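# Place three sweets in the white basket, then let go

## Task

Get the brown cupcake, the ice-cream cone and the strawberry cake inside the white basket, and finish with the robot touching none of the three and not the basket either.

## Robot and tools

Robot: two arms, left_arm and right_arm, each ending in a five-finger hand (right_arm has a right hand, left_arm its mirror-image left hand). Bases in the scene frame: left_arm at (-0.051, +0.254, 0) m, right_arm at (+0.025, -0.305, 0) m, both nearly unrotated. Scene frame: origin at table-top height midway between the arms, +x out over the table, +z up, left_arm on the +y side. A camera stand sits behind the arms. Cameras: cam_high (fixed), cam_left_wrist and cam_right_wrist (carried), all 672x504.

Hand point: a spot that moves with the palm, 0.15 m out from the wrist face along the fingers and 0.05 m in front of the palm. Its +z runs along straight fingers, +y points out of the palm, +x points across the palm away from the thumb on the right hand and toward the thumb on the left hand. Straight fingers extend 0.06-0.07 m past it; a wrist bracket on the little-finger side can strike objects. Reported end_effector_position (m) and end_effector_quat_wxyz are in that arm's own base frame. Expect rest positions 1-5 cm off the command, usually low, without any contact.

Row layout (used by execute_actions and move): one flat list of 28 numbers, each in [-1, 1], covering both arms even if one is idle. Order: left_arm dx, dy, dz, rx, ry, rz; left hand thumb_turn, thumb_bend, index, middle, ring, little; left force_limit, speed; then the same 14 for right_arm. The six pose numbers are offsets, not a pose: measured from that arm's Hand target at the start of the action or move, along the arm's own base axes, with 1.0 = 0.6 m or 180 degrees; rx, ry, rz form a single rotation vector about the Hand target's position. All rows count from that same start, so resending an offset moves further. Six zeros re-request the current Hand target. The six finger numbers are absolute targets: -1 open/straight (thumb_turn -1 beside the palm), +1 closed (thumb_turn +1 opposite the fingers). force_limit runs from about 0 N at -1 to 10 N at +1 (15 N for both thumb motors); speed rises from near zero at -1 to full at +0.48 and stays full above. There is no "unchanged" value: to leave a hand alone, repeat its last sent eight numbers (or, before any were sent, its hand_measured six plus hand_force_limit and hand_speed). With the thumb fully turned in, objects about 0.035-0.065 m thick can be grasped; for a soft grip close with speed at -0.94 or below. To tighten, raise force_limit and send a more closed target; to loosen, send a target more open than hand_measured.

Tools:
- execute_actions(actions, cameras): actions is a list of actions; each action is a list of up to 15 rows, one per 1/30 s step, the last row held if fewer. Images return only for an empty actions list or when cameras names them (["all"], or names).
- move(target, speed, blend, blocking, cameras): target is one 28-number row, or up to 15 rows visited in order, every row's offsets counted from the same starting Hand targets. speed is top path speed in m/s (0.002-4.3, default 0.25; turning limited to twice that in rad/s), one value or one per target. blend, in m, rounds corners at intermediate targets; 0 stops at each. Paths are straight, do not avoid obstacles or the other arm, and are capped at 10 s. blocking=false returns after about 0.5 s while motion continues.
- wait(seconds 0-10, cameras): lets time pass holding last commands.
- stop(cameras): brakes a running move.
- zoom_image(camera, region [x0, y0, x1, y1] in pixels, at most 504x504): closer look at the newest image of that camera.
- show_instructions(): shows reference pages.
- finished_scene(scene): ends the current scene; scene is the number printed at the end of each result. Irreversible.

Results: per arm Hand target (the commanded pose after clipping; the base for the next offsets), end_effector pose, joint positions, velocities (may be omitted when all are noise-level), torques (include gravity; joints 3 and 4 wrap at ±28 N m), hand_measured, hand_stopped_by (moving, target, force, stalled, fault), hand_load_n (fingertip load, positive pushing open; a lost grip shows as load near 0), hand_force_limit, hand_speed. A move adds a "move:" line: done, off_target, moving, held or fault, plus limits such as paced or held. Neither done nor off_target proves contact or its absence. MOTOR HOT warns of overheating; OVER-TEMPERATURE FAULT means that arm has dropped for 30-60 s.

Cautions: the controller keeps commanded orientation within 40 degrees of the measured one per step; a blocked arm keeps pushing until sent back past its hand point. Move slowly near contact and do not aim far beyond a surface. Keep paths away from an arm's own base. Never let the arms or hands press on each other. Do not drop or toss items, release them while moving, or let anything leave the table. Avoid prolonged holding, stretched reach or pushing toward unreachable poses (heat). Objects may be nudged now and then; check before finishing that all three sit in the basket and both hands are clear.

Each tool is called after "Emit:" as name(argument=value, ...), one argument or row to a line, values as JSON.

Reference images:

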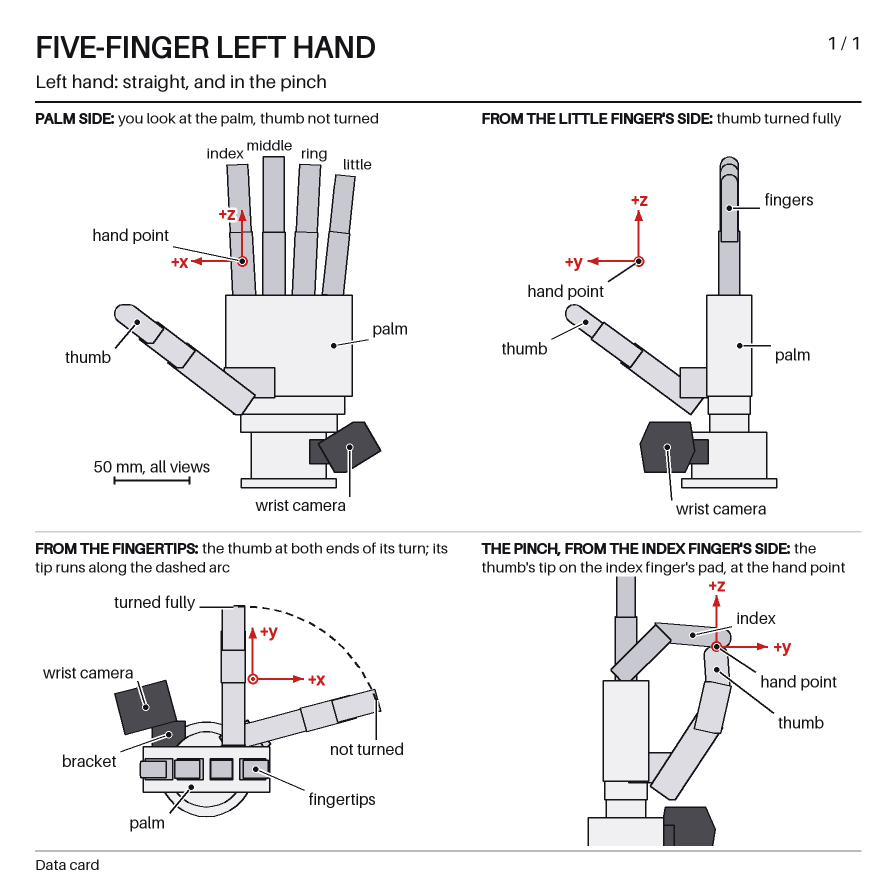

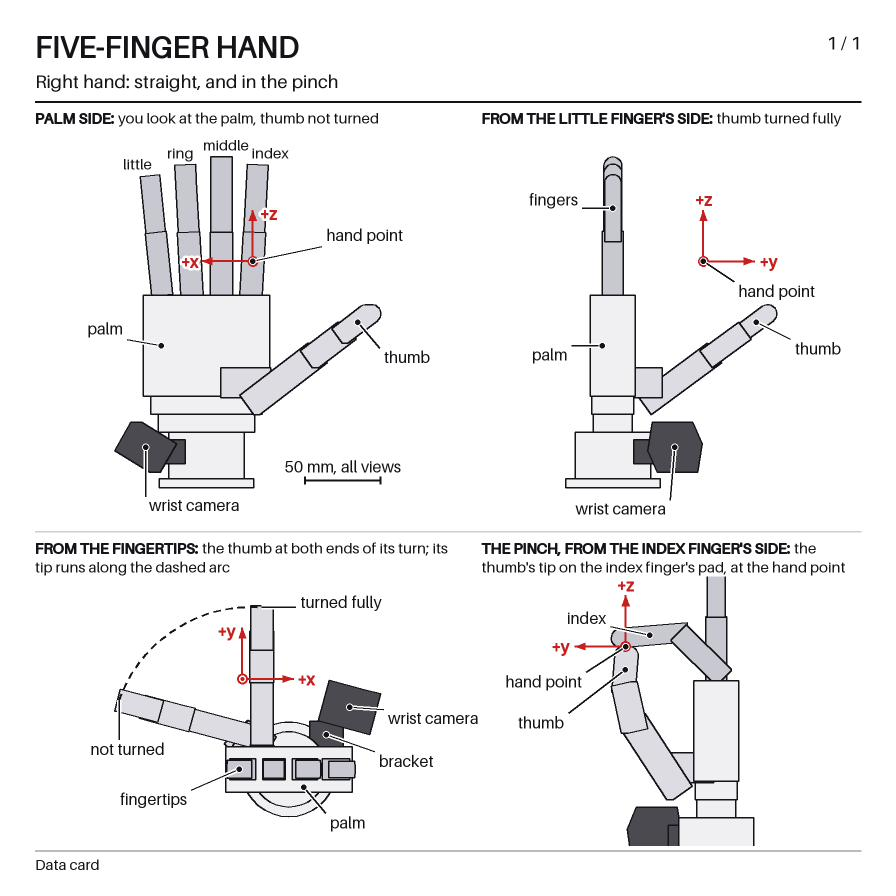

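## Session

Emit:
execute_actions(
  actions=[],
)

Scene clock: 0.00 s.
left_arm: end_effector_position=(+0.2951, -0.2311, +0.2245) hand_measured=(-1.000, -1.000, -1.000, -1.000, -1.000, -1.000) hand_load_n=(+0.0, +0.0, +0.0, +0.0, +0.0, +0.0) hand_stopped_by=(target, target, target, target, target, target) hand_force_limit=0.00 hand_speed=-0.80 end_effector_quat_wxyz=(+0.516, -0.326, +0.737, -0.290) | right_arm: end_effector_position=(+0.6524, -0.2966, +0.3257) hand_measured=(-1.000, -1.000, -1.000, -1.000, -1.000, -1.000) hand_load_n=(+0.0, +0.0, +0.0, +0.0, +0.0, +0.0) hand_stopped_by=(target, target, target, target, target, target) hand_force_limit=0.00 hand_speed=-0.80 end_effector_quat_wxyz=(+0.403, -0.404, +0.750, -0.336)
Joint positions: left_arm=[-1.051 0.847 0.642 -0.291 -0.893 0.244] | right_arm=[-0.57 1.698 1.673 -0.469 -0.328 0.21]
Joint velocities: within noise
Joint torques (N m): no reading
Heat: left arm: hottest waist 32 °C; right arm: hottest elbow 32 °C.
Hand target: left_arm +0.2980, -0.2363, +0.2369; +0.517, -0.329, +0.731, -0.300 | right_arm +0.6558, -0.2987, +0.3529; +0.413, -0.402, +0.736, -0.354

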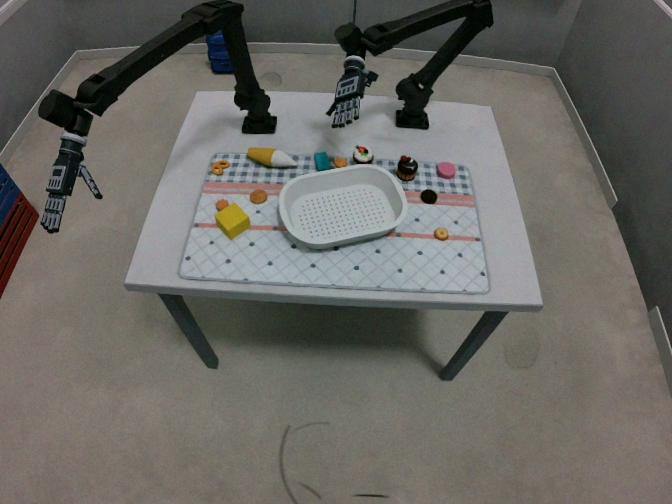

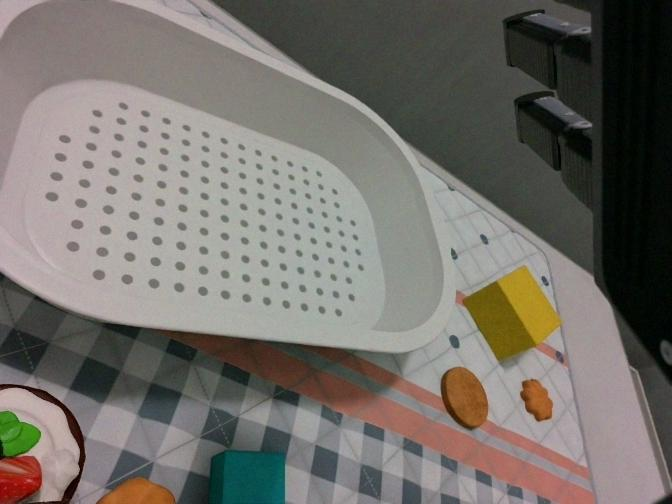

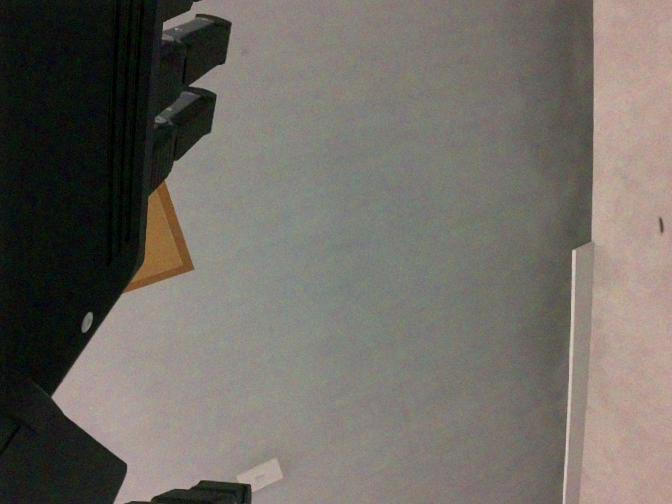

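Emit:
zoom_image(
  camera="cam_high",
  region=[180, 60, 340, 180],
)

Emit:
zoom_image(
  camera="cam_high",
  region=[320, 80, 480, 200],
)

Emit:
zoom_image(
  camera="cam_high",
  region=[170, 140, 490, 300],
)

Scaled by 3.150.

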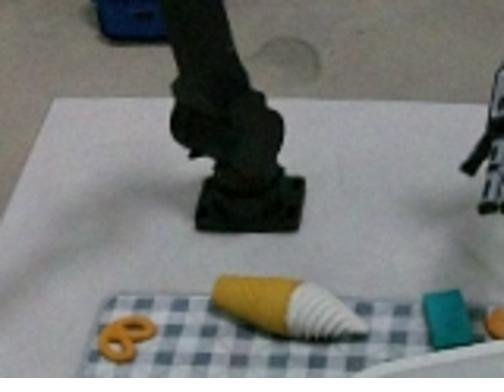

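Scaled by 3.150.

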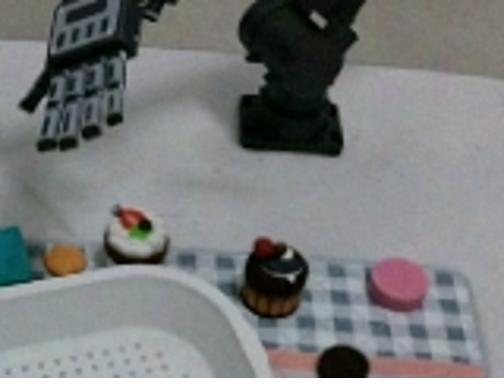

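Scaled by 1.575.

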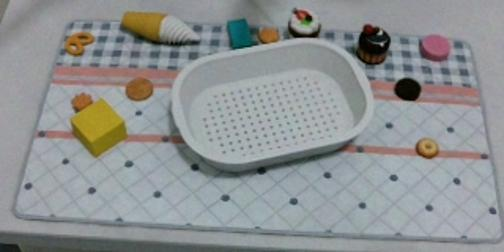

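Emit:
zoom_image(
  camera="cam_high",
  region=[310, 10, 430, 140],
)

Emit:
zoom_image(
  camera="cam_high",
  region=[20, 110, 140, 240],
)

Scaled by 3.877.

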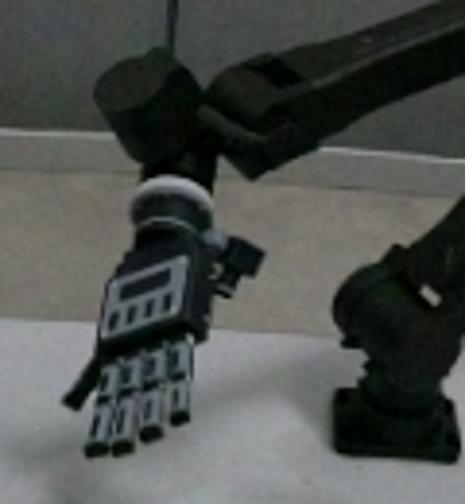

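Scaled by 3.877.

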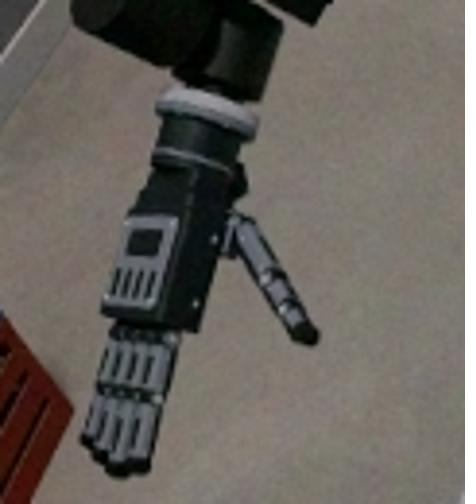

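Emit:
move(
  target=[-0.0033,0.327,-0.028,-0.184,0.0934,0.1717,1,-1,-0.6,-0.6,-0.6,-0.6,-0.4,0.3, 0,0,0,0,0,0,-1,-1,-1,-1,-1,-1,0,-0.8],
  cameras=["all"],
)

Scene clock: 148.73 s.
left_arm: end_effector_position=(+0.2967, -0.0420, +0.2168) hand_measured=(+1.000, -1.000, -0.600, -0.600, -0.600, -0.600) hand_load_n=(+0.0, +0.0, +0.0, +0.0, +0.0, +0.0) hand_stopped_by=(target, target, target, target, target, target) hand_force_limit=-0.40 hand_speed=0.30 end_effector_quat_wxyz=(-0.354, +0.676, -0.574, +0.296) | right_arm: end_effector_position=(+0.6524, -0.2966, +0.3257) hand_measured=(-1.000, -1.000, -1.000, -1.000, -1.000, -1.000) hand_load_n=(+0.0, +0.0, +0.0, +0.0, +0.0, +0.0) hand_stopped_by=(target, target, target, target, target, target) hand_force_limit=0.00 hand_speed=-0.80 end_effector_quat_wxyz=(+0.403, -0.404, +0.750, -0.336)
Joint positions: left_arm=[-0.192 0.543 0.642 -0.741 -0.296 -0.207] | right_arm=[-0.57 1.698 1.673 -0.469 -0.328 0.21]
Joint torques (N m): left_arm=[0.5 -1.08 12.42 1.63 0.01 0.03] | right_arm=[1.03 -16.21 11.44 2.07 -0.29 0.06]
Heat: left arm: hottest elbow 38 °C; right arm: hottest elbow 45 °C.
Hand target: left_arm +0.2961, -0.0401, +0.2200; -0.354, +0.680, -0.570, +0.296 | right_arm +0.6558, -0.2987, +0.3529; +0.413, -0.402, +0.736, -0.354
Off the commanded pose: left_arm 0.004 m, 1 deg | right_arm 0.027 m, 3 deg.
move: off_target (right_arm)

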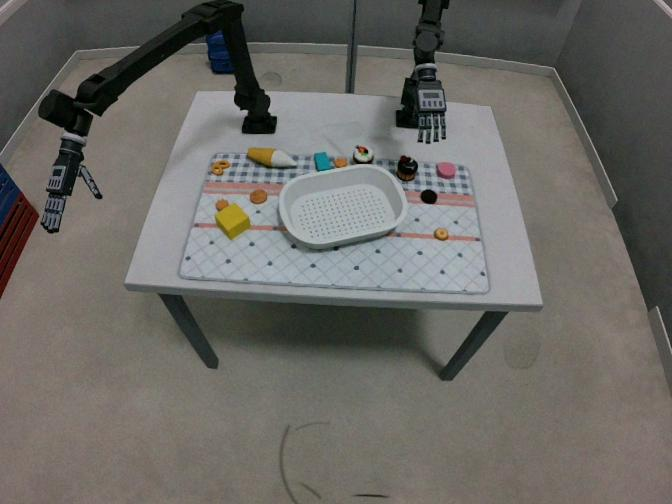

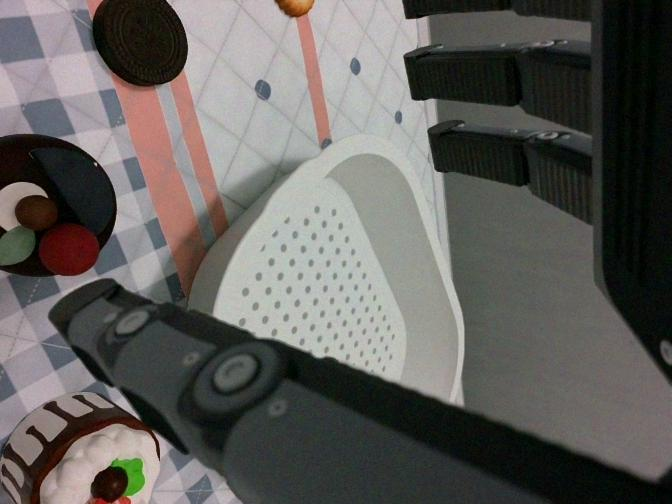

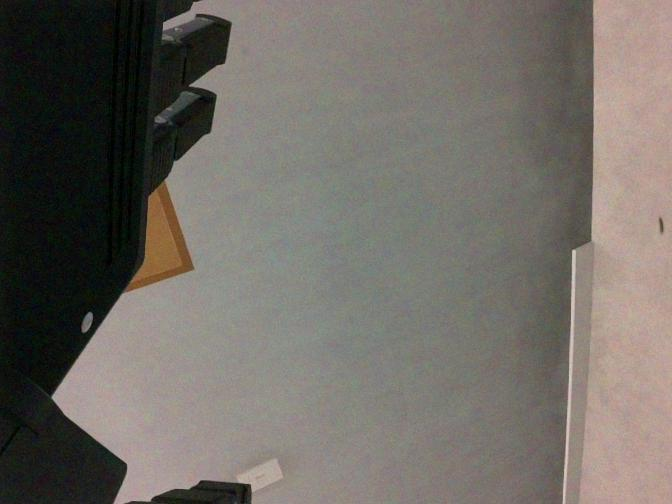

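Emit:
move(
  target=[-0.009,-0.0233,-0.2,0,0,0,1,-1,-0.6,-0.6,-0.6,-0.6,-0.4,0.3, 0,0,0.03,0,0,0,-1,-1,-1,-1,-1,-1,0,-0.8],
  cameras=["cam_high","cam_left_wrist"],
)

Emit:
zoom_image(
  camera="cam_high",
  region=[360, 90, 480, 210],
)

Scene clock: 169.20 s.
left_arm: end_effector_position=(+0.2905, -0.0518, +0.1056) hand_measured=(+1.000, -1.000, -0.600, -0.600, -0.600, -0.600) hand_load_n=(+0.0, +0.0, +0.0, -0.5, +0.0, +0.0) hand_stopped_by=(target, target, target, target, target, target) hand_force_limit=-0.40 hand_speed=0.30 end_effector_quat_wxyz=(-0.356, +0.678, -0.571, +0.295) | right_arm: end_effector_position=(+0.6505, -0.2954, +0.3291) hand_measured=(-1.000, -1.000, -1.000, -1.000, -1.000, -1.000) hand_load_n=(+0.0, +0.0, +0.0, +0.0, +0.0, +0.0) hand_stopped_by=(target, target, target, target, target, target) hand_force_limit=0.00 hand_speed=-0.80 end_effector_quat_wxyz=(+0.400, -0.404, +0.753, -0.331)
Joint positions: left_arm=[-0.263 0.553 0.353 -0.457 -0.359 -0.256] | right_arm=[-0.57 1.698 1.689 -0.5 -0.328 0.21]
Joint torques (N m): left_arm=[0.03 -0.44 10.52 2.67 -0.24 -0.02] | right_arm=[0.56 -17.03 13.59 1.73 -0.26 0.02]
Heat: left arm: hottest elbow 38 °C; right arm: hottest elbow 46 °C.
Hand target: left_arm +0.2908, -0.0541, +0.1001; -0.354, +0.680, -0.570, +0.296 | right_arm +0.6558, -0.2988, +0.3709; +0.413, -0.402, +0.736, -0.355
Off the commanded pose: left_arm 0.006 m, 0 deg | right_arm 0.042 m, 4 deg.
move: off_target (right_arm)
Images, in order (width x height): cam_high 672x504, cam_left_wrist 672x504.

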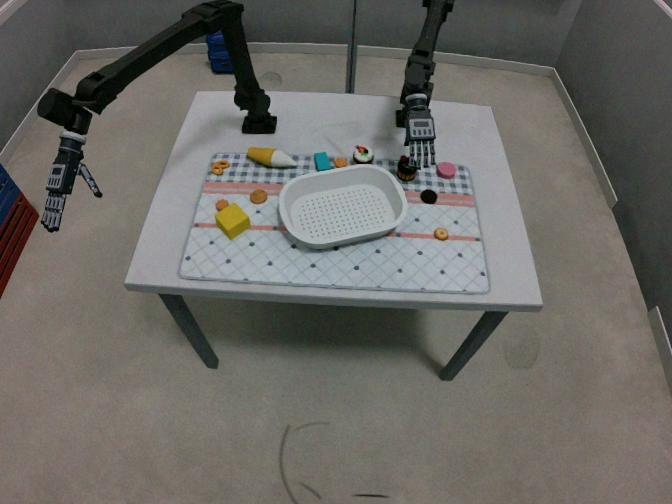

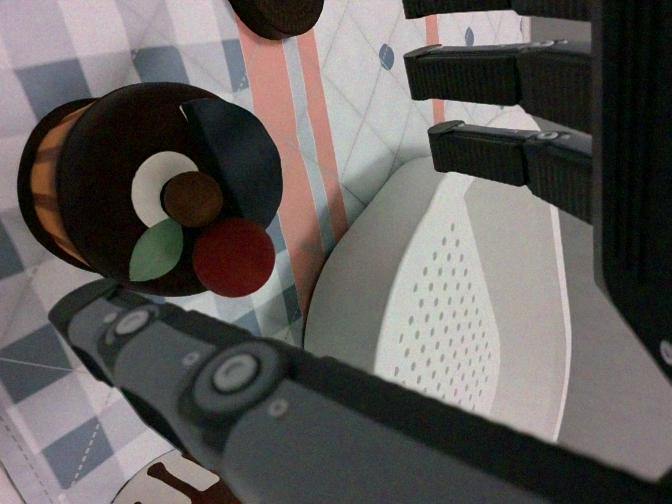

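Scaled by 4.200.

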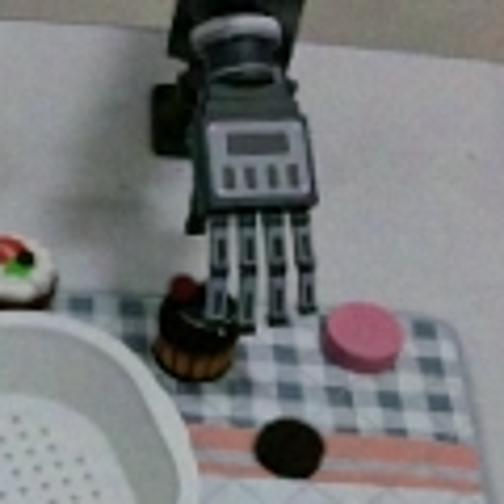

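Emit:
move(
  target=[-0.004,0.0,-0.1,0,0,0,1,-1,-0.6,-0.6,-0.6,-0.6,-0.4,0.3, 0,0,-0.03,0,0,0,-1,-1,-1,-1,-1,-1,0,-0.8],
  cameras=["cam_high","cam_left_wrist"],
  speed=0.12,
)

Emit:
zoom_image(
  camera="cam_high",
  region=[360, 90, 480, 210],
)

Scene clock: 197.27 s.
left_arm: end_effector_position=(+0.2892, -0.0523, +0.0447) hand_measured=(+1.000, -1.000, -0.600, -0.600, -0.600, -0.600) hand_load_n=(+0.0, +0.0, +0.0, +0.0, +0.0, +0.0) hand_stopped_by=(target, target, target, target, target, target) hand_force_limit=-0.40 hand_speed=0.30 end_effector_quat_wxyz=(-0.356, +0.679, -0.571, +0.295) | right_arm: end_effector_position=(+0.6528, -0.2969, +0.3323) hand_measured=(-1.000, -1.000, -1.000, -1.000, -1.000, -1.000) hand_load_n=(+0.0, +0.0, +0.0, +0.0, +0.0, +0.0) hand_stopped_by=(target, target, target, target, target, target) hand_force_limit=0.00 hand_speed=-0.80 end_effector_quat_wxyz=(+0.403, -0.403, +0.749, -0.337)
Joint positions: left_arm=[-0.268 0.661 0.212 -0.21 -0.362 -0.26] | right_arm=[-0.57 1.698 1.689 -0.483 -0.328 0.21]
Joint torques (N m): left_arm=[-0.03 -0.85 9.84 2.59 -0.23 -0.01] | right_arm=[0.73 -16.44 10.4 2.82 -0.25 0.02]
Heat: left arm: hottest elbow 38 °C; right arm: hottest elbow 46 °C.
Hand target: left_arm +0.2883, -0.0541, +0.0401; -0.354, +0.680, -0.570, +0.296 | right_arm +0.6558, -0.2987, +0.3529; +0.413, -0.402, +0.736, -0.354
Off the commanded pose: left_arm 0.005 m, 0 deg | right_arm 0.021 m, 3 deg.
move: off_target (right_arm)
Images, in order (width x height): cam_high 672x504, cam_left_wrist 672x504.

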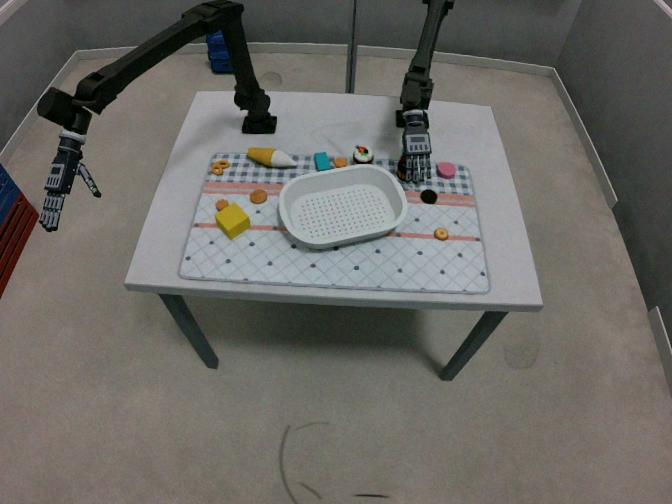

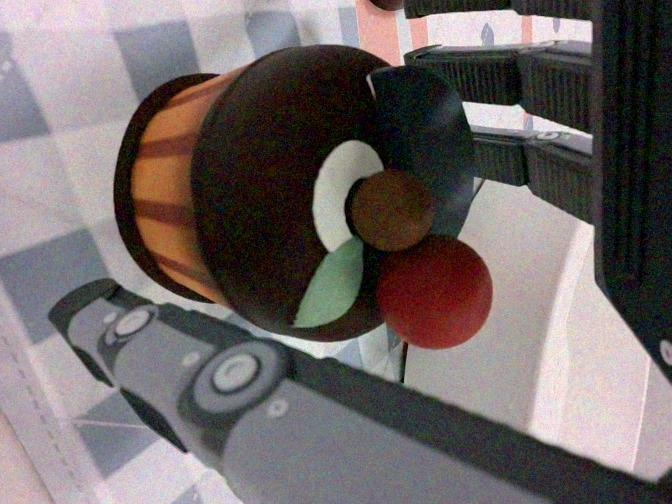

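Scaled by 4.200.

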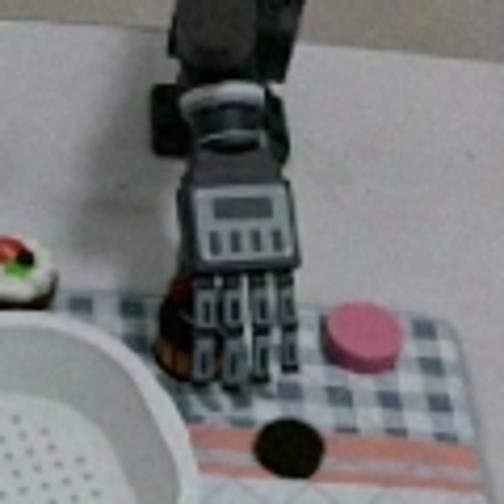

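Emit:
move(
  target=[0,0,0,0,0,0,1,0.1,0.1,0.1,0.1,0.1,-0.4,-0.88, 0,0,0,0,0,0,-1,-1,-1,-1,-1,-1,0,-0.8],
  cameras=["cam_high","cam_left_wrist"],
)

Emit:
zoom_image(
  camera="cam_high",
  region=[360, 90, 480, 210],
)

Scene clock: 229.30 s.
left_arm: end_effector_position=(+0.2894, -0.0522, +0.0448) hand_measured=(+1.000, -0.798, -0.178, -0.200, -0.032, +0.100) hand_load_n=(+1.0, +9.5, +4.5, +0.0, +3.5, +0.0) hand_stopped_by=(target, force, force, force, force, target) hand_force_limit=-0.40 hand_speed=-0.88 end_effector_quat_wxyz=(-0.356, +0.678, -0.571, +0.295) | right_arm: end_effector_position=(+0.6528, -0.2969, +0.3323) hand_measured=(-1.000, -1.000, -1.000, -1.000, -1.000, -1.000) hand_load_n=(+0.0, +0.0, +0.0, +0.0, +0.0, +0.0) hand_stopped_by=(target, target, target, target, target, target) hand_force_limit=0.00 hand_speed=-0.80 end_effector_quat_wxyz=(+0.403, -0.403, +0.749, -0.337)
Joint positions: left_arm=[-0.268 0.661 0.212 -0.209 -0.363 -0.26] | right_arm=[-0.57 1.698 1.689 -0.483 -0.328 0.21]
Joint torques (N m): left_arm=[-0.03 -0.67 9.83 2.66 -0.21 -0.02] | right_arm=[0.56 -16.44 10.29 2.71 -0.29 0.08]
Heat: left arm: hottest elbow 36 °C; right arm: hottest elbow 45 °C.
Hand target: left_arm +0.2883, -0.0540, +0.0401; -0.354, +0.680, -0.570, +0.296 | right_arm +0.6558, -0.2987, +0.3529; +0.413, -0.402, +0.736, -0.354
Off the commanded pose: left_arm 0.005 m, 0 deg | right_arm 0.021 m, 3 deg.
move: off_target (right_arm)
Images, in order (width x height): cam_high 672x504, cam_left_wrist 672x504.

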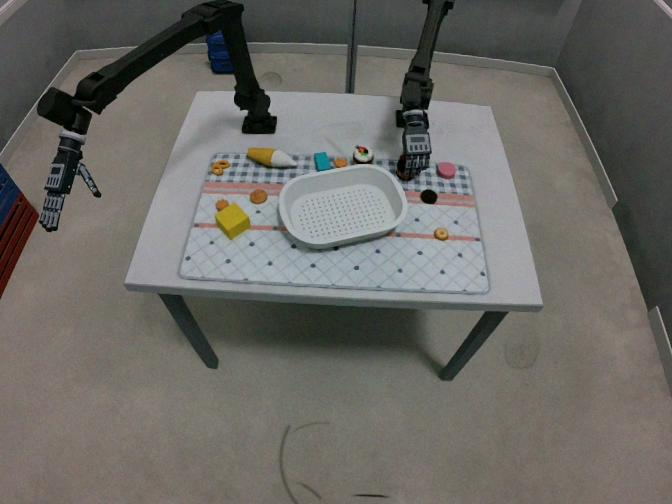

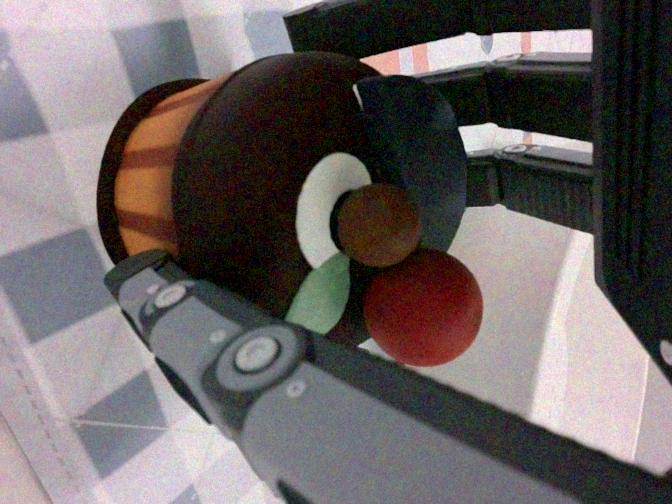

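Scaled by 4.200.

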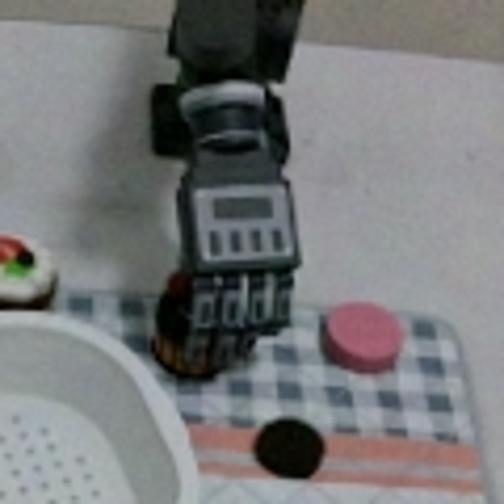

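Emit:
move(
  target=[0,0,0.2,0,0,0,1,0.1,0.1,0.1,0.1,0.1,-0.4,-0.88, 0,0,0,0,0,0,-1,-1,-1,-1,-1,-1,0,-0.8],
  cameras=["cam_high","cam_left_wrist"],
  speed=0.12,
)

Emit:
zoom_image(
  camera="cam_high",
  region=[320, 60, 480, 220],
)

Scene clock: 234.03 s.
left_arm: end_effector_position=(+0.2755, -0.0489, +0.1234) hand_measured=(+1.000, -0.798, -0.178, -0.200, -0.032, +0.100) hand_load_n=(+1.5, +10.0, +4.5, +0.0, +3.0, +0.0) hand_stopped_by=(target, force, force, force, force, target) hand_force_limit=-0.40 hand_speed=-0.88 end_effector_quat_wxyz=(-0.343, +0.685, -0.584, +0.269) | right_arm: end_effector_position=(+0.6528, -0.2969, +0.3323) hand_measured=(-1.000, -1.000, -1.000, -1.000, -1.000, -1.000) hand_load_n=(-0.5, +0.0, +0.0, +0.0, +0.0, +0.0) hand_stopped_by=(target, target, target, target, target, target) hand_force_limit=0.00 hand_speed=-0.80 end_effector_quat_wxyz=(+0.403, -0.403, +0.749, -0.337)
Joint positions: left_arm=[-0.268 0.525 0.425 -0.624 -0.361 -0.262] | right_arm=[-0.57 1.698 1.689 -0.483 -0.328 0.21]
Joint torques (N m): left_arm=[0.15 -1.49 17.44 1.57 -0.23 0.01] | right_arm=[0.38 -16.56 10.37 2.93 -0.28 0.09]
Heat: left arm: hottest elbow 37 °C; right arm: hottest elbow 44 °C.
Hand target: left_arm +0.2883, -0.0541, +0.1601; -0.354, +0.680, -0.570, +0.296 | right_arm +0.6558, -0.2987, +0.3529; +0.413, -0.402, +0.736, -0.354
Off the commanded pose: left_arm 0.039 m, 4 deg | right_arm 0.021 m, 3 deg.
move: off_target (left_arm, right_arm)
Images, in order (width x height): cam_high 672x504, cam_left_wrist 672x504.

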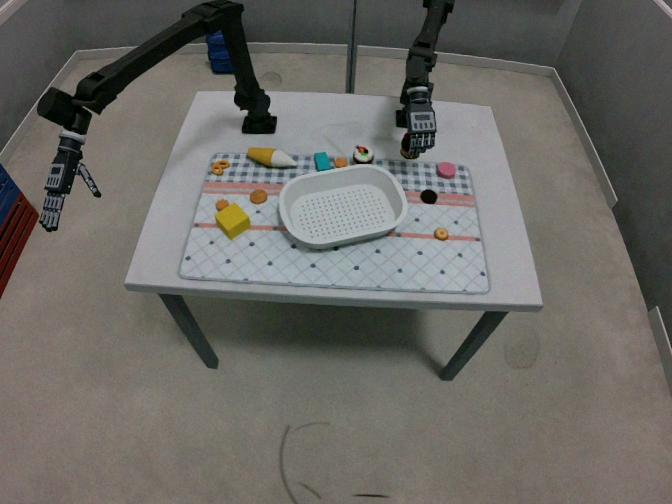

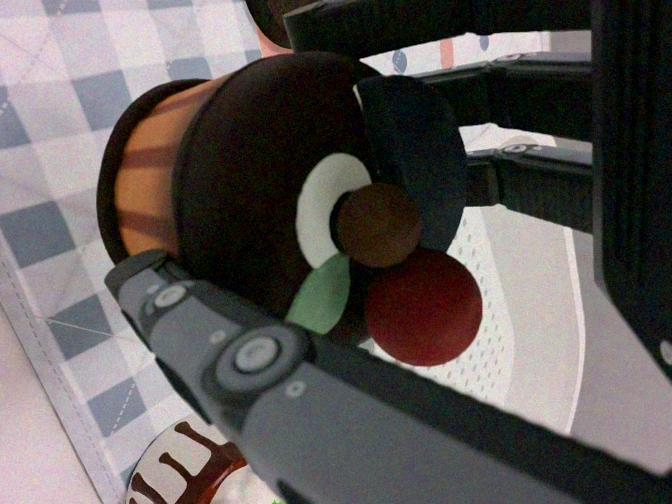

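Scaled by 3.150.

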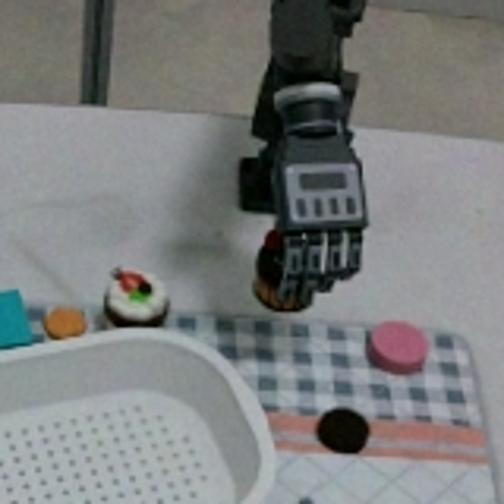

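Emit:
move(
  target=[
    [0,0,0.06,0,0,0,1,0.1,0.1,0.1,0.1,0.1,-0.4,-0.88, 0,0,0,0,0,0,-1,-1,-1,-1,-1,-1,0,-0.8],
    [0.2478,-0.2798,0.06,0,0,0,1,0.1,0.1,0.1,0.1,0.1,-0.4,-0.88, 0,0,0,0,0,0,-1,-1,-1,-1,-1,-1,0,-0.8],
  ],
  cameras=["cam_high","cam_left_wrist"],
  speed=0.15,
  blend=0.02,
)

Emit:
zoom_image(
  camera="cam_high",
  region=[260, 90, 440, 260],
)

Scene clock: 256.67 s.
left_arm: end_effector_position=(+0.4158, -0.2048, +0.1681) hand_measured=(+1.000, -0.798, -0.178, -0.200, -0.032, +0.100) hand_load_n=(+1.5, +9.5, +5.0, +0.5, +3.0, +0.0) hand_stopped_by=(target, force, force, force, force, target) hand_force_limit=-0.40 hand_speed=-0.88 end_effector_quat_wxyz=(-0.352, +0.679, -0.587, +0.266) | right_arm: end_effector_position=(+0.6528, -0.2969, +0.3323) hand_measured=(-1.000, -1.000, -1.000, -1.000, -1.000, -1.000) hand_load_n=(+0.0, -0.5, +0.0, -0.5, +0.0, +0.0) hand_stopped_by=(target, target, target, target, target, target) hand_force_limit=0.00 hand_speed=-0.80 end_effector_quat_wxyz=(+0.403, -0.403, +0.749, -0.337)
Joint positions: left_arm=[-0.598 1.197 0.886 -0.531 -0.61 -0.504] | right_arm=[-0.57 1.698 1.689 -0.483 -0.328 0.21]
Joint torques (N m): left_arm=[0.15 -7.94 16.61 2.4 -0.42 0] | right_arm=[0.62 -16.21 10.4 2.54 -0.28 0.01]
Heat: left arm: hottest elbow 39 °C; right arm: hottest elbow 44 °C.
Hand target: left_arm +0.4371, -0.2219, +0.1962; -0.354, +0.680, -0.570, +0.296 | right_arm +0.6558, -0.2987, +0.3529; +0.413, -0.402, +0.736, -0.354
Off the commanded pose: left_arm 0.039 m, 4 deg | right_arm 0.021 m, 3 deg.
move: off_target (left_arm, right_arm); blend cut to 0.0184 m at target 1
Images, in order (width x height): cam_high 672x504, cam_left_wrist 672x504.

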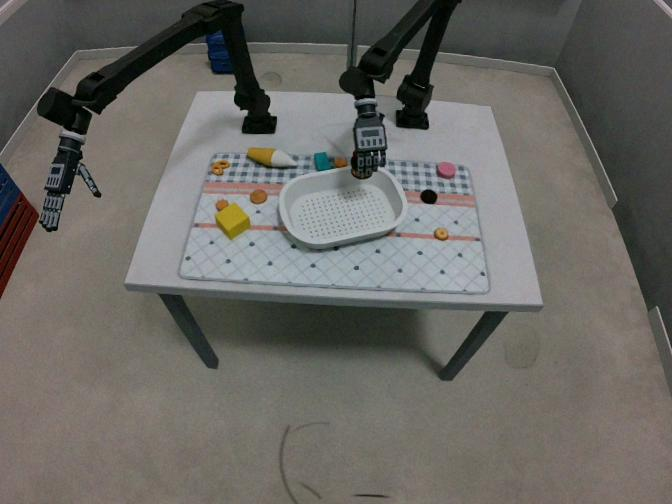

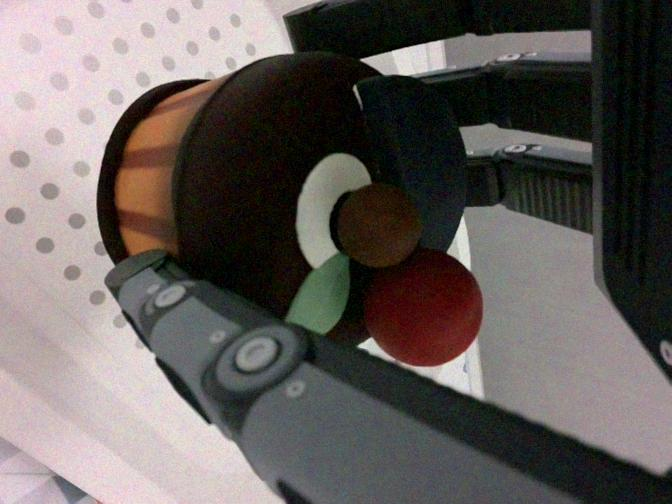

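Scaled by 2.800.

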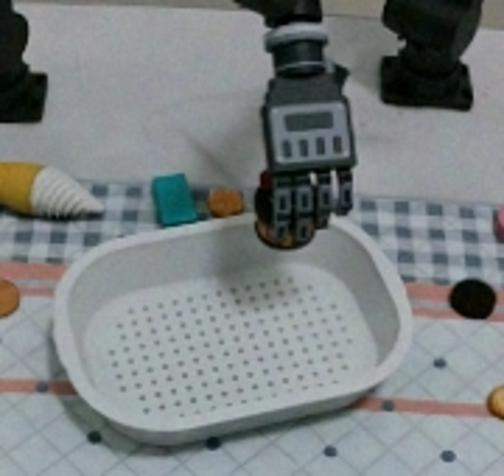

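Emit:
move(
  target=[0.03,0.0,-0.17,0,0,0,1,0.1,0.1,0.1,0.1,0.1,-0.4,-0.88, 0,0,0,0,0,0,-1,-1,-1,-1,-1,-1,0,-0.8],
  cameras=["cam_high","cam_left_wrist"],
  speed=0.15,
)

Emit:
zoom_image(
  camera="cam_high",
  region=[260, 90, 440, 260],
)

Scene clock: 261.50 s.
left_arm: end_effector_position=(+0.4523, -0.2246, +0.0981) hand_measured=(+1.000, -0.798, -0.178, -0.200, -0.032, +0.100) hand_load_n=(+1.5, +9.5, +5.0, +0.5, +3.5, +0.0) hand_stopped_by=(target, force, force, force, force, target) hand_force_limit=-0.40 hand_speed=-0.88 end_effector_quat_wxyz=(-0.352, +0.681, -0.570, +0.297) | right_arm: end_effector_position=(+0.6528, -0.2969, +0.3323) hand_measured=(-1.000, -1.000, -1.000, -1.000, -1.000, -1.000) hand_load_n=(+0.0, +0.0, +0.0, +0.0, +0.0, +0.0) hand_stopped_by=(target, target, target, target, target, target) hand_force_limit=0.00 hand_speed=-0.80 end_effector_quat_wxyz=(+0.403, -0.403, +0.749, -0.337)
Joint positions: left_arm=[-0.585 1.372 0.807 -0.204 -0.597 -0.502] | right_arm=[-0.57 1.698 1.689 -0.483 -0.328 0.21]
Joint torques (N m): left_arm=[1.14 -9.93 9.61 2.43 -0.19 0.17] | right_arm=[0.5 -15.74 10.54 2.76 -0.29 0.02]
Heat: left arm: hottest elbow 40 °C; right arm: hottest elbow 44 °C.
Hand target: left_arm +0.4551, -0.2220, +0.0943; -0.354, +0.680, -0.570, +0.297 | right_arm +0.6558, -0.2987, +0.3529; +0.413, -0.402, +0.736, -0.354
Off the commanded pose: left_arm 0.006 m, 0 deg | right_arm 0.021 m, 3 deg.
move: off_target (right_arm)
Images, in order (width x height): cam_high 672x504, cam_left_wrist 672x504.

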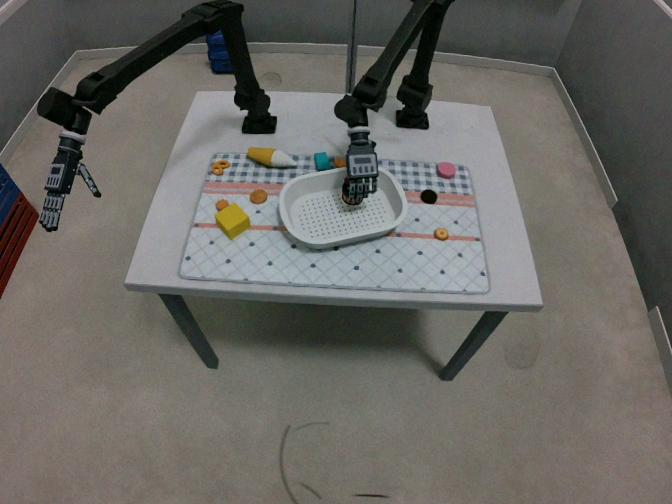

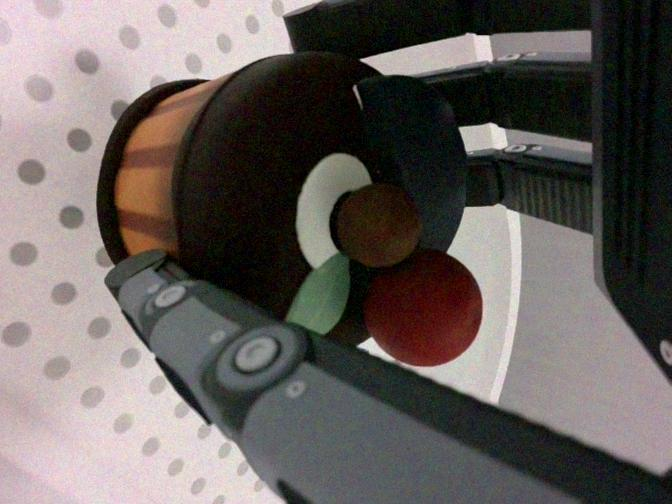

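Scaled by 2.800.

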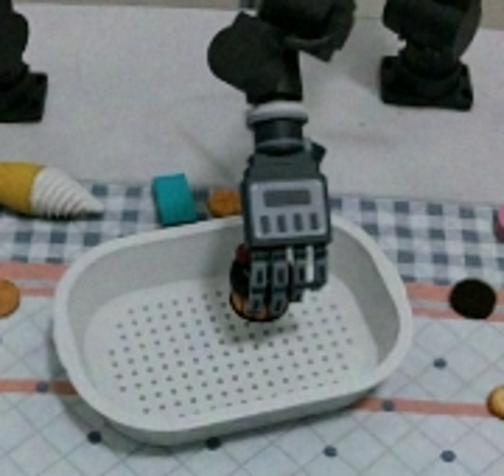

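Emit:
move(
  target=[-0.022,0.0,-0.072,0,0,0,1,0.1,0.1,0.1,0.1,0.1,-0.4,-0.88, 0,0,0,0,0,0,-1,-1,-1,-1,-1,-1,0,-0.8],
  cameras=["cam_high","cam_left_wrist"],
  speed=0.08,
)

Emit:
zoom_image(
  camera="cam_high",
  region=[260, 90, 440, 260],
)

Scene clock: 271.23 s.
left_arm: end_effector_position=(+0.4434, -0.2187, +0.0571) hand_measured=(+1.000, -0.798, -0.178, -0.200, -0.032, +0.100) hand_load_n=(+1.5, +9.5, +4.5, +0.5, +3.0, +0.0) hand_stopped_by=(target, force, force, force, force, target) hand_force_limit=-0.40 hand_speed=-0.88 end_effector_quat_wxyz=(-0.355, +0.680, -0.570, +0.295) | right_arm: end_effector_position=(+0.6528, -0.2969, +0.3323) hand_measured=(-1.000, -1.000, -1.000, -1.000, -1.000, -1.000) hand_load_n=(-0.5, +0.0, +0.0, +0.0, +0.0, +0.0) hand_stopped_by=(target, target, target, target, target, target) hand_force_limit=0.00 hand_speed=-0.80 end_effector_quat_wxyz=(+0.403, -0.403, +0.749, -0.337)
Joint positions: left_arm=[-0.588 1.424 0.726 -0.074 -0.605 -0.502] | right_arm=[-0.57 1.698 1.689 -0.483 -0.328 0.21]
Joint torques (N m): left_arm=[-0.09 -9.7 8.59 2.67 -0.37 0.02] | right_arm=[0.26 -16.15 10.48 2.74 -0.27 0.03]
Heat: left arm: hottest elbow 40 °C; right arm: hottest elbow 43 °C.
Hand target: left_arm +0.4419, -0.2220, +0.0510; -0.354, +0.680, -0.570, +0.296 | right_arm +0.6558, -0.2987, +0.3529; +0.413, -0.402, +0.736, -0.354
Off the commanded pose: left_arm 0.007 m, 0 deg | right_arm 0.021 m, 3 deg.
move: off_target (right_arm)
Images, in order (width x height): cam_high 672x504, cam_left_wrist 672x504.

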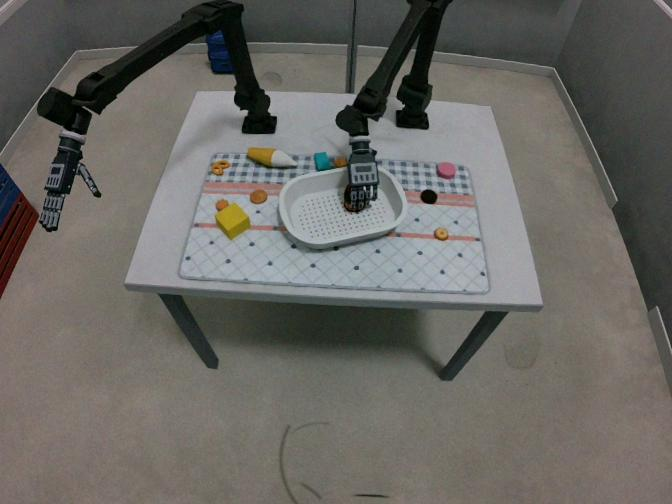

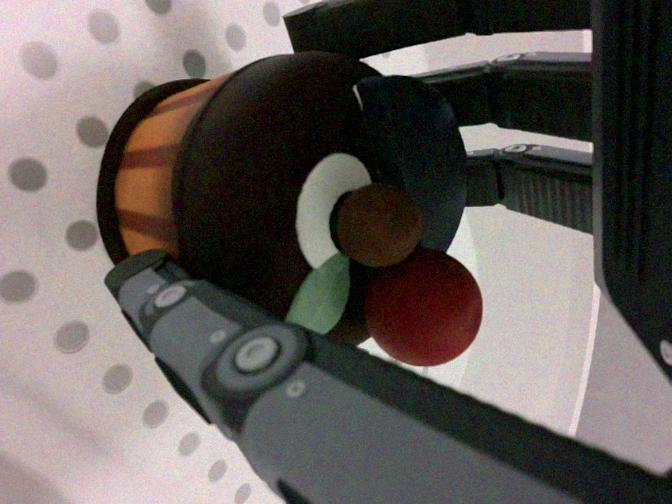

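Scaled by 2.800.

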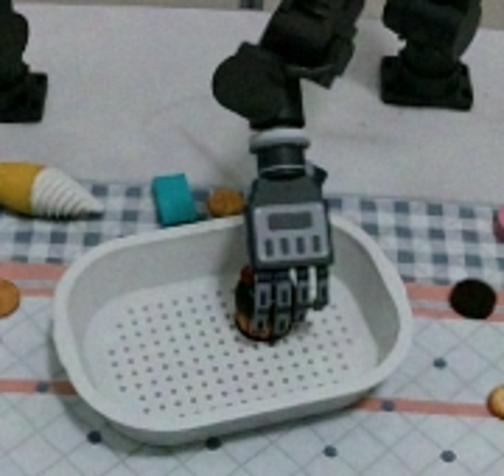

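Emit:
move(
  target=[0.0,0.0,-0.015,0,0,0,1,0.1,0.1,0.1,0.1,0.1,-0.4,-0.88, 0,0,0,0,0,0,-1,-1,-1,-1,-1,-1,0,-0.8],
  speed=0.05,
)

Scene clock: 274.13 s.
left_arm: end_effector_position=(+0.4462, -0.2203, +0.0559) hand_measured=(+1.000, -0.798, -0.178, -0.200, -0.032, +0.100) hand_load_n=(+1.0, +9.5, +4.5, +0.5, +3.0, +0.0) hand_stopped_by=(target, force, force, force, force, target) hand_force_limit=-0.40 hand_speed=-0.88 end_effector_quat_wxyz=(-0.357, +0.680, -0.565, +0.302) | right_arm: end_effector_position=(+0.6528, -0.2969, +0.3323) hand_measured=(-1.000, -1.000, -1.000, -1.000, -1.000, -1.000) hand_load_n=(-0.5, +0.0, +0.0, +0.0, +0.0, +0.0) hand_stopped_by=(target, target, target, target, target, target) hand_force_limit=0.00 hand_speed=-0.80 end_effector_quat_wxyz=(+0.403, -0.403, +0.749, -0.337)
Joint positions: left_arm=[-0.588 1.432 0.721 -0.044 -0.607 -0.502] | right_arm=[-0.57 1.698 1.689 -0.483 -0.328 0.21]
Joint torques (N m): left_arm=[-0.03 -9.05 8.05 2.62 -0.32 0.03] | right_arm=[-0.32 -16.32 10.22 2.54 -0.23 -0.01]
Heat: left arm: hottest elbow 39 °C; right arm: hottest elbow 43 °C.
Hand target: left_arm +0.4418, -0.2219, +0.0419; -0.354, +0.680, -0.570, +0.296 | right_arm +0.6558, -0.2987, +0.3529; +0.413, -0.402, +0.736, -0.354
Off the commanded pose: left_arm 0.015 m, 1 deg | right_arm 0.021 m, 3 deg.
move: off_target (left_arm, right_arm)

Emit:
move(
  target=[0.0,0.0,0.015,0,0,0,1,-1,-0.6,-0.6,-0.6,-0.6,-0.4,-0.7, 0,0,0,0,0,0,-1,-1,-1,-1,-1,-1,0,-0.8],
  cameras=["cam_high","cam_left_wrist"],
  speed=0.05,
)

Emit:
zoom_image(
  camera="cam_high",
  region=[260, 90, 440, 260],
)

Scene clock: 278.77 s.
left_arm: end_effector_position=(+0.4462, -0.2203, +0.0553) hand_measured=(+1.000, -1.000, -0.600, -0.600, -0.600, -0.600) hand_load_n=(+0.0, +0.0, +0.0, +0.0, +0.0, +0.0) hand_stopped_by=(target, target, target, target, target, target) hand_force_limit=-0.40 hand_speed=-0.70 end_effector_quat_wxyz=(-0.356, +0.680, -0.566, +0.302) | right_arm: end_effector_position=(+0.6528, -0.2969, +0.3323) hand_measured=(-1.000, -1.000, -1.000, -1.000, -1.000, -1.000) hand_load_n=(-0.5, +0.0, +0.0, +0.0, +0.0, -0.5) hand_stopped_by=(target, target, target, target, target, target) hand_force_limit=0.00 hand_speed=-0.80 end_effector_quat_wxyz=(+0.403, -0.403, +0.749, -0.337)
Joint positions: left_arm=[-0.588 1.434 0.721 -0.044 -0.607 -0.502] | right_arm=[-0.57 1.698 1.689 -0.483 -0.328 0.21]
Joint torques (N m): left_arm=[-0.09 -10.46 9.01 1.36 -0.33 0.03] | right_arm=[0.56 -15.91 10.26 2.67 -0.26 0.05]
Heat: left arm: hottest elbow 39 °C; right arm: hottest elbow 43 °C.
Hand target: left_arm +0.4418, -0.2219, +0.0509; -0.354, +0.680, -0.570, +0.296 | right_arm +0.6558, -0.2987, +0.3529; +0.413, -0.402, +0.736, -0.354
Off the commanded pose: left_arm 0.006 m, 1 deg | right_arm 0.021 m, 3 deg.
move: off_target (right_arm)
Images, in order (width x height): cam_high 672x504, cam_left_wrist 672x504.

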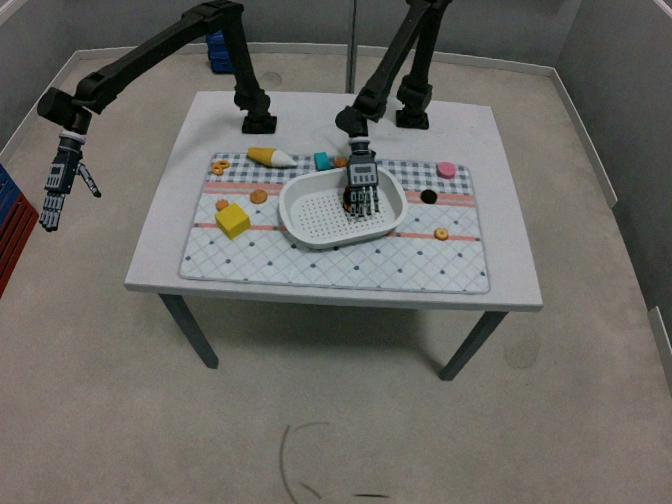

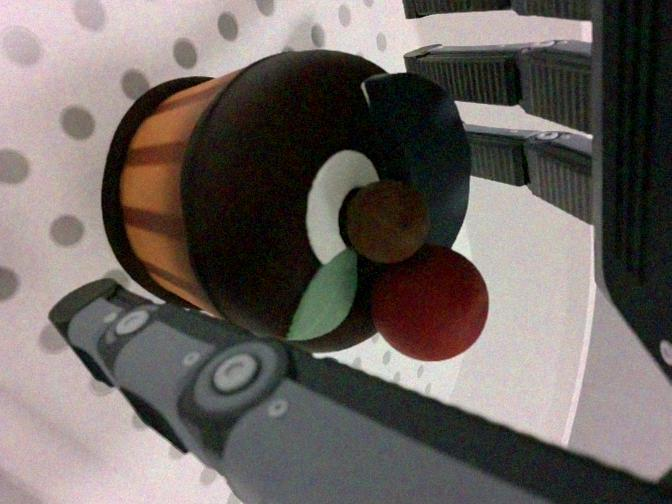

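Scaled by 2.800.

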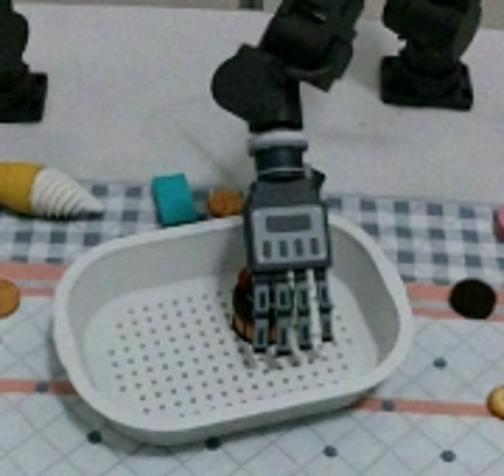

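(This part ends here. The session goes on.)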